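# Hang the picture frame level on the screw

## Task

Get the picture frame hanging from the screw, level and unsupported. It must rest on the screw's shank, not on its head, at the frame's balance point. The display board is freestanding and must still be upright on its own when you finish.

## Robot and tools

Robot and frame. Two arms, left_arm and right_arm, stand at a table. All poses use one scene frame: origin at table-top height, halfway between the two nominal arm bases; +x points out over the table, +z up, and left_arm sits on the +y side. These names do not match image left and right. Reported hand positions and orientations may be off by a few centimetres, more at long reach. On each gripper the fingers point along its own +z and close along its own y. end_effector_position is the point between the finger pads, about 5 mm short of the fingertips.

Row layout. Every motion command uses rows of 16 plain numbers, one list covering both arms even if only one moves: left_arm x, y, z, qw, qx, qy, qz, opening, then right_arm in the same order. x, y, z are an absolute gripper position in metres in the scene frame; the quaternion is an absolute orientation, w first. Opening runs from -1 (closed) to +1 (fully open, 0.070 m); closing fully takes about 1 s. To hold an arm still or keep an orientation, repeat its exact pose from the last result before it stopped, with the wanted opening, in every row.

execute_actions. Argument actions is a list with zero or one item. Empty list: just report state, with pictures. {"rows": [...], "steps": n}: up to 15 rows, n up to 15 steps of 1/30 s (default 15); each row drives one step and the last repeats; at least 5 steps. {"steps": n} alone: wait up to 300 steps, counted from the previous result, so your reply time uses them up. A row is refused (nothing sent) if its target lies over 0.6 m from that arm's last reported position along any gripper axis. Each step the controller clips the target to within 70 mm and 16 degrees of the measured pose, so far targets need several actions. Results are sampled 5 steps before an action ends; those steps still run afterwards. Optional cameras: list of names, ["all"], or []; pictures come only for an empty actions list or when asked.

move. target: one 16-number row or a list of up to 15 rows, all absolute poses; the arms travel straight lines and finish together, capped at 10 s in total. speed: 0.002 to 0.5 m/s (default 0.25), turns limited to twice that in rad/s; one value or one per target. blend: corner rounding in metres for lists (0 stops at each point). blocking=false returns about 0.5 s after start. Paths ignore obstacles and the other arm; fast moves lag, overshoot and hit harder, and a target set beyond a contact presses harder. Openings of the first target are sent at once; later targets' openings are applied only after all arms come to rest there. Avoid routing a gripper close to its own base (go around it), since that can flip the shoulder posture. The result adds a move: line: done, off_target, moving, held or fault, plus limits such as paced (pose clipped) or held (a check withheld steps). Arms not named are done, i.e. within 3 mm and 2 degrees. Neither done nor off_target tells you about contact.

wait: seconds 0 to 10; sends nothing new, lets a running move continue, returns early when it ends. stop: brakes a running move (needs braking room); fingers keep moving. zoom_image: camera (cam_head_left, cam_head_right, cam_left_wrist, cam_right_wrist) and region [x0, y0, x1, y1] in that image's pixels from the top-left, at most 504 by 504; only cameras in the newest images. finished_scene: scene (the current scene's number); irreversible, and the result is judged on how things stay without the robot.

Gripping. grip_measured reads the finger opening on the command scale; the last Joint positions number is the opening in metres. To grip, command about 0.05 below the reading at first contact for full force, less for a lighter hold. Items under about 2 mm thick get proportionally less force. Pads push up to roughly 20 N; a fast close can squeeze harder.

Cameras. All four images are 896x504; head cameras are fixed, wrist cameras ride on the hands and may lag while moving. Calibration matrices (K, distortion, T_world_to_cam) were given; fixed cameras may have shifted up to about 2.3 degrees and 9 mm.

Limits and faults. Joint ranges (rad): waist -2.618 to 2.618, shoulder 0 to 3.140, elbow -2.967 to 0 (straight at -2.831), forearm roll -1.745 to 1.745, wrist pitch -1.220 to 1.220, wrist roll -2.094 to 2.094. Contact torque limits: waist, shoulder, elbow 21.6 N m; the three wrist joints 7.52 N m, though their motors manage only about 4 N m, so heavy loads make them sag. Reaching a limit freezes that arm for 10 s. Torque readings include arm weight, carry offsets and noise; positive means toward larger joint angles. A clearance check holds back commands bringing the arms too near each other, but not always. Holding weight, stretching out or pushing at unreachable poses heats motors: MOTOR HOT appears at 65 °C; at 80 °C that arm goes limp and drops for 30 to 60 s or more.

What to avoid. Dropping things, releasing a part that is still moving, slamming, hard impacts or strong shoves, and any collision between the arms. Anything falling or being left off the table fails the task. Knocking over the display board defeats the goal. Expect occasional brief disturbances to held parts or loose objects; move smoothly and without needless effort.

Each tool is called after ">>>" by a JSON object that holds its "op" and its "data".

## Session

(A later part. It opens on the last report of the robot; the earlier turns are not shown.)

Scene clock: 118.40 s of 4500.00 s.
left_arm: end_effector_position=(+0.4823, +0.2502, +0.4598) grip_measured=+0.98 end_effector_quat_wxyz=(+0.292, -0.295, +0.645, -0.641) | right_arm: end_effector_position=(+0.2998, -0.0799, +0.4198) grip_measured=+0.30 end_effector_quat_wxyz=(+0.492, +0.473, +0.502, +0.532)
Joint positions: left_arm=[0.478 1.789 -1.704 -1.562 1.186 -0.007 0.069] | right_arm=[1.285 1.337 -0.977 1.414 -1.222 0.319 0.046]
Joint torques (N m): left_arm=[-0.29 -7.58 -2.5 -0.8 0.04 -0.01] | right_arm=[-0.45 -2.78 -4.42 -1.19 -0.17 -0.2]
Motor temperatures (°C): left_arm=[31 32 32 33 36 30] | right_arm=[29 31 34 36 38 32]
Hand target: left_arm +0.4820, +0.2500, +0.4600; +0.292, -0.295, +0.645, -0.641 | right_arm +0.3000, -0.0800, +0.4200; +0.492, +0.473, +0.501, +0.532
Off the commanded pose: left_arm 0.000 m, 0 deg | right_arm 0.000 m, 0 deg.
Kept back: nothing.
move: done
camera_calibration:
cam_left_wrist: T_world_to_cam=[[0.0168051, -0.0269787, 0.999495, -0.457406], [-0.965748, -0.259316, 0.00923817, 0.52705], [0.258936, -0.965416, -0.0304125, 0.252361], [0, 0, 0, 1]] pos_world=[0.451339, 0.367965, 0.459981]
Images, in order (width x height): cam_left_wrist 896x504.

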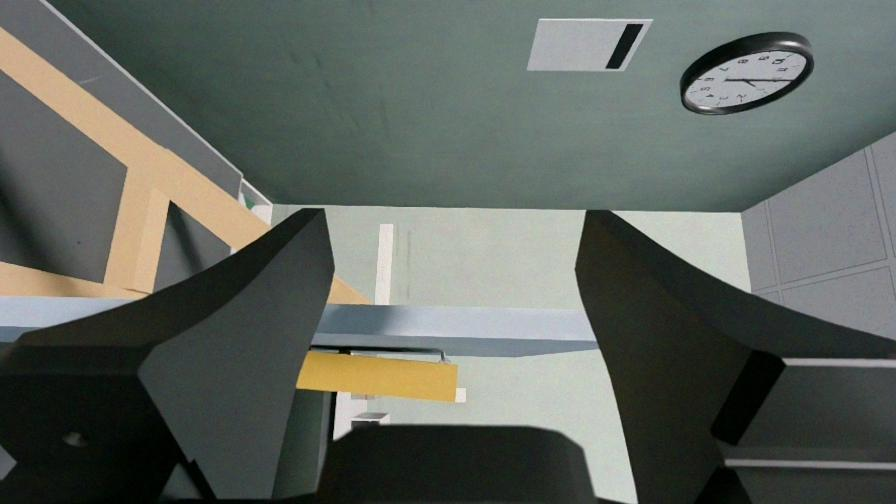

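>>> {"op": "move", "data": {"target": [0.468, 0.205, 0.571, 0.2718, -0.1732, 0.7981, -0.5090, 1.0, 0.30, -0.08, 0.42, 0.49188, 0.47309, 0.50123, 0.53194, 0.3], "speed": 0.15, "cameras": ["cam_left_wrist"]}}

Scene clock: 125.37 s of 4500.00 s.
left_arm: end_effector_position=(+0.4676, +0.2046, +0.5712) grip_measured=+0.98 end_effector_quat_wxyz=(+0.381, -0.214, +0.718, -0.542) | right_arm: end_effector_position=(+0.2998, -0.0799, +0.4198) grip_measured=+0.30 end_effector_quat_wxyz=(+0.492, +0.473, +0.502, +0.532)
Joint positions: left_arm=[0.35 1.887 -2.455 -1.112 1.223 -0.45 0.069] | right_arm=[1.285 1.337 -0.977 1.414 -1.222 0.319 0.046]
Joint torques (N m): left_arm=[0.06 -6.55 -1.95 -0.54 -0.69 0.02] | right_arm=[-0.41 -2.76 -4.43 -1.16 -0.18 -0.16]
Motor temperatures (°C): left_arm=[31 32 32 33 36 30] | right_arm=[29 31 34 35 38 32]
Hand target: left_arm +0.4679, +0.2048, +0.5707; +0.380, -0.214, +0.718, -0.542 | right_arm +0.3000, -0.0800, +0.4200; +0.492, +0.473, +0.501, +0.532
Off the commanded pose: left_arm 0.001 m, 17 deg; orientation clipped | right_arm 0.000 m, 0 deg.
joint sent to its limit (left arm) — joint 5 (wrist pitch), upper limit.
Kept back: nothing.
move: off_target (left_arm); limits=paced
camera_calibration:
cam_left_wrist: T_world_to_cam=[[-0.0949858, -0.343372, 0.934384, -0.415534], [-0.94886, -0.252647, -0.189301, 0.604068], [0.30107, -0.90458, -0.301814, 0.338442], [0, 0, 0, 1]] pos_world=[0.431811, 0.316081, 0.604766]
Images, in order (width x height): cam_left_wrist 896x504.

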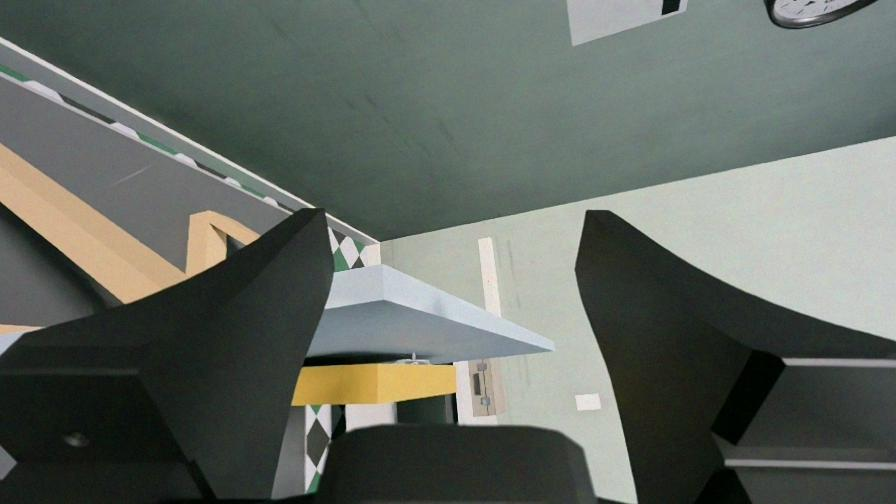

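>>> {"op": "zoom_image", "data": {"camera": "cam_left_wrist", "region": [390, 340, 440, 380]}}

Scaled by 10.080 from the camera's 896x504 image, which has a finer 1280x720 frame.

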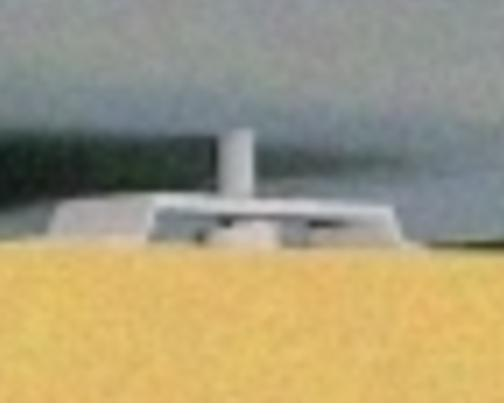

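>>> {"op": "execute_actions", "data": {"actions": [], "cameras": ["cam_right_wrist", "cam_left_wrist"]}}

>>> {"op": "zoom_image", "data": {"camera": "cam_right_wrist", "region": [360, 0, 700, 300]}}

Scene clock: 128.67 s of 4500.00 s.
left_arm: end_effector_position=(+0.4677, +0.2047, +0.5710) grip_measured=+0.98 end_effector_quat_wxyz=(+0.381, -0.214, +0.718, -0.542) | right_arm: end_effector_position=(+0.2998, -0.0799, +0.4198) grip_measured=+0.30 end_effector_quat_wxyz=(+0.492, +0.473, +0.502, +0.532)
Joint positions: left_arm=[0.35 1.887 -2.454 -1.112 1.223 -0.45 0.069] | right_arm=[1.285 1.337 -0.977 1.414 -1.222 0.319 0.046]
Joint torques (N m): left_arm=[0.47 -7.29 -1.79 -0.77 -0.28 0.08] | right_arm=[-0.4 -2.79 -4.42 -1.15 -0.2 -0.13]
Motor temperatures (°C): left_arm=[31 32 32 33 36 30] | right_arm=[29 31 34 35 38 32]
Hand target: left_arm +0.4679, +0.2048, +0.5707; +0.380, -0.214, +0.718, -0.542 | right_arm +0.3000, -0.0800, +0.4200; +0.492, +0.473, +0.501, +0.532
Off the commanded pose: left_arm 0.000 m, 17 deg; orientation clipped | right_arm 0.000 m, 0 deg.
Steps of this call (1-99: nothing new was sent). Readings (end_effector_position of left_arm | right_arm):
1: (+0.4676, +0.2046, +0.5712) | (+0.2998, -0.0799, +0.4198)
2: (+0.4676, +0.2046, +0.5712) | (+0.2998, -0.0799, +0.4198)
4: (+0.4676, +0.2046, +0.5712) | (+0.2998, -0.0799, +0.4198)
8: (+0.4677, +0.2047, +0.5710) | (+0.2998, -0.0799, +0.4198)
99: the state above
camera_calibration:
cam_left_wrist: T_world_to_cam=[[-0.0942184, -0.343096, 0.934563, -0.41578], [-0.949015, -0.252703, -0.188447, 0.603736], [0.300822, -0.904669, -0.301794, 0.338488], [0, 0, 0, 1]] pos_world=[0.431956, 0.316133, 0.604499]
cam_right_wrist: T_world_to_cam=[[0.035971, 0.0506579, -0.998068, 0.412895], [-0.664353, 0.747288, 0.0139856, 0.246754], [0.746553, 0.662566, 0.0605354, -0.0779534], [0, 0, 0, 1]] pos_world=[0.207276, -0.153664, 0.413365]
Images, in order (width x height): cam_left_wrist 896x504, cam_right_wrist 896x504.

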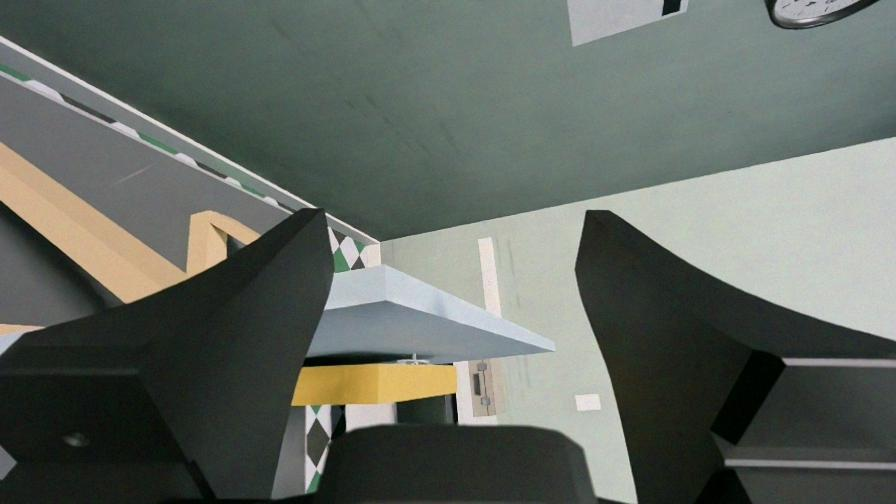

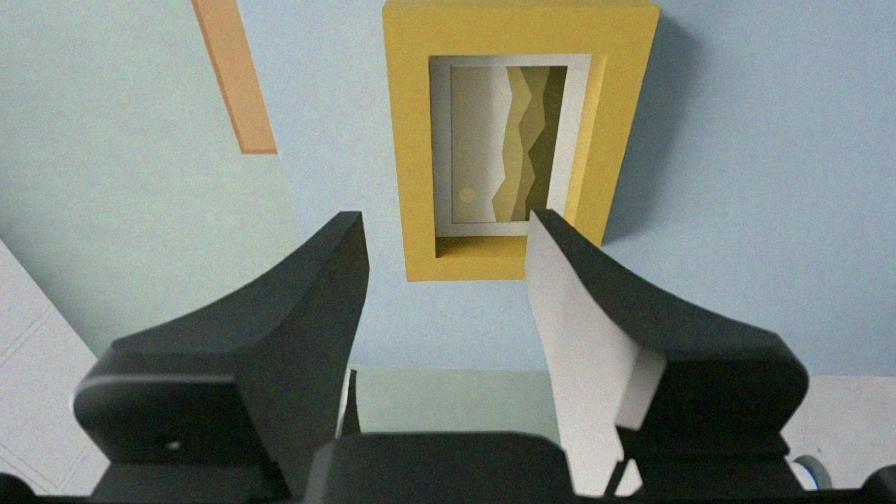

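Scaled by 1.482 from the camera's 896x504 image, which has a finer 1280x720 frame.

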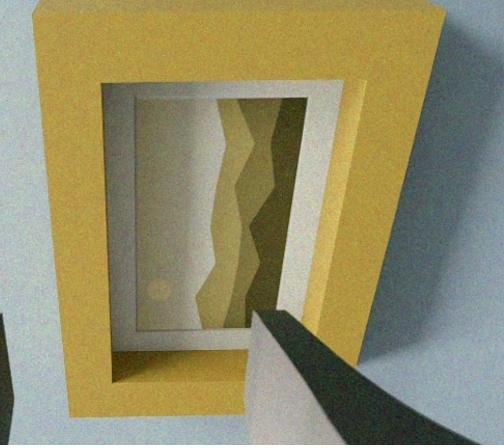

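>>> {"op": "execute_actions", "data": {"actions": [], "cameras": ["all"]}}

Scene clock: 129.40 s of 4500.00 s.
left_arm: end_effector_position=(+0.4677, +0.2047, +0.5710) grip_measured=+0.98 end_effector_quat_wxyz=(+0.381, -0.214, +0.718, -0.542) | right_arm: end_effector_position=(+0.2998, -0.0799, +0.4198) grip_measured=+0.30 end_effector_quat_wxyz=(+0.492, +0.473, +0.502, +0.532)
Joint positions: left_arm=[0.35 1.887 -2.454 -1.112 1.223 -0.45 0.069] | right_arm=[1.285 1.337 -0.977 1.414 -1.222 0.319 0.046]
Joint torques (N m): left_arm=[0.39 -7.75 -1.79 -0.75 -0.2 0.1] | right_arm=[-0.41 -2.83 -4.41 -1.15 -0.2 -0.12]
Motor temperatures (°C): left_arm=[31 32 32 33 36 30] | right_arm=[29 31 34 35 38 32]
Hand target: left_arm +0.4679, +0.2048, +0.5707; +0.380, -0.214, +0.718, -0.542 | right_arm +0.3000, -0.0800, +0.4200; +0.492, +0.473, +0.501, +0.532
Off the commanded pose: left_arm 0.000 m, 17 deg; orientation clipped | right_arm 0.000 m, 0 deg.
Steps of this call (1-22: nothing new was sent). Readings (end_effector_position of left_arm | right_arm):
1: (+0.4677, +0.2047, +0.5710) | (+0.2998, -0.0799, +0.4198)
2: (+0.4677, +0.2047, +0.5710) | (+0.2998, -0.0799, +0.4198)
4: (+0.4677, +0.2047, +0.5710) | (+0.2998, -0.0799, +0.4198)
8: (+0.4677, +0.2047, +0.5710) | (+0.2998, -0.0799, +0.4198)
22: the state above
camera_calibration:
cam_left_wrist: T_world_to_cam=[[-0.0942184, -0.343096, 0.934563, -0.41578], [-0.949015, -0.252703, -0.188447, 0.603736], [0.300822, -0.904669, -0.301794, 0.338488], [0, 0, 0, 1]] pos_world=[0.431956, 0.316133, 0.604499]
cam_right_wrist: T_world_to_cam=[[0.035971, 0.0506579, -0.998068, 0.412895], [-0.664353, 0.747288, 0.0139856, 0.246754], [0.746553, 0.662566, 0.0605354, -0.0779534], [0, 0, 0, 1]] pos_world=[0.207276, -0.153664, 0.413365]

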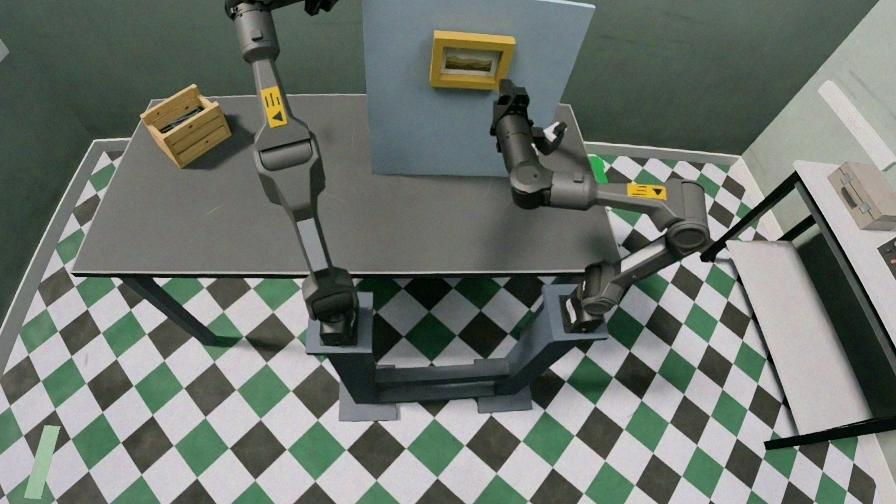

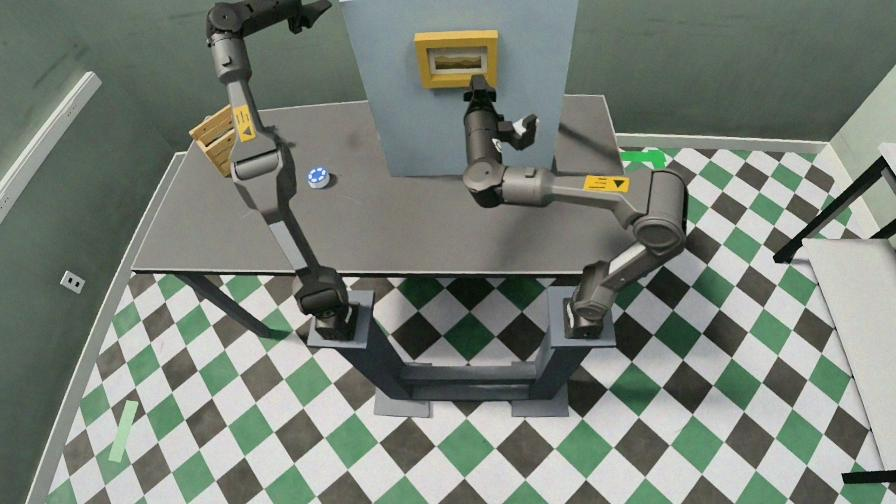

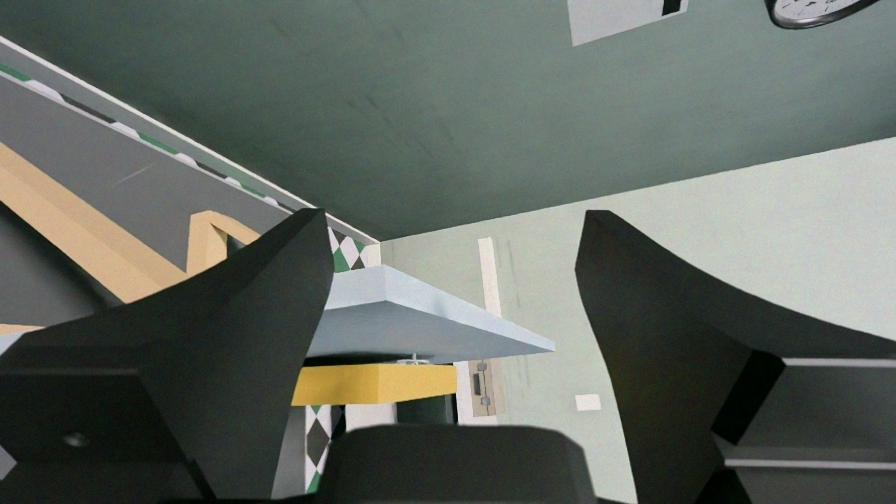

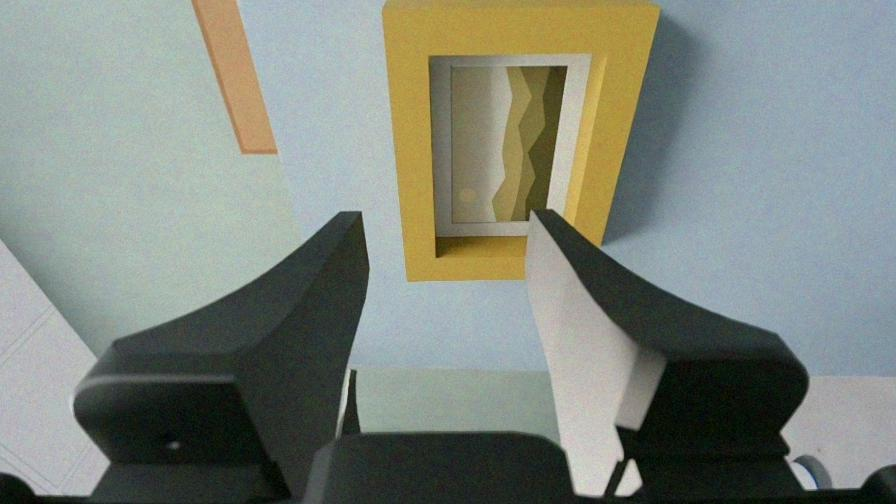

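>>> {"op": "finished_scene", "data": {"scene": 1}}

The scene is finished: the task was done.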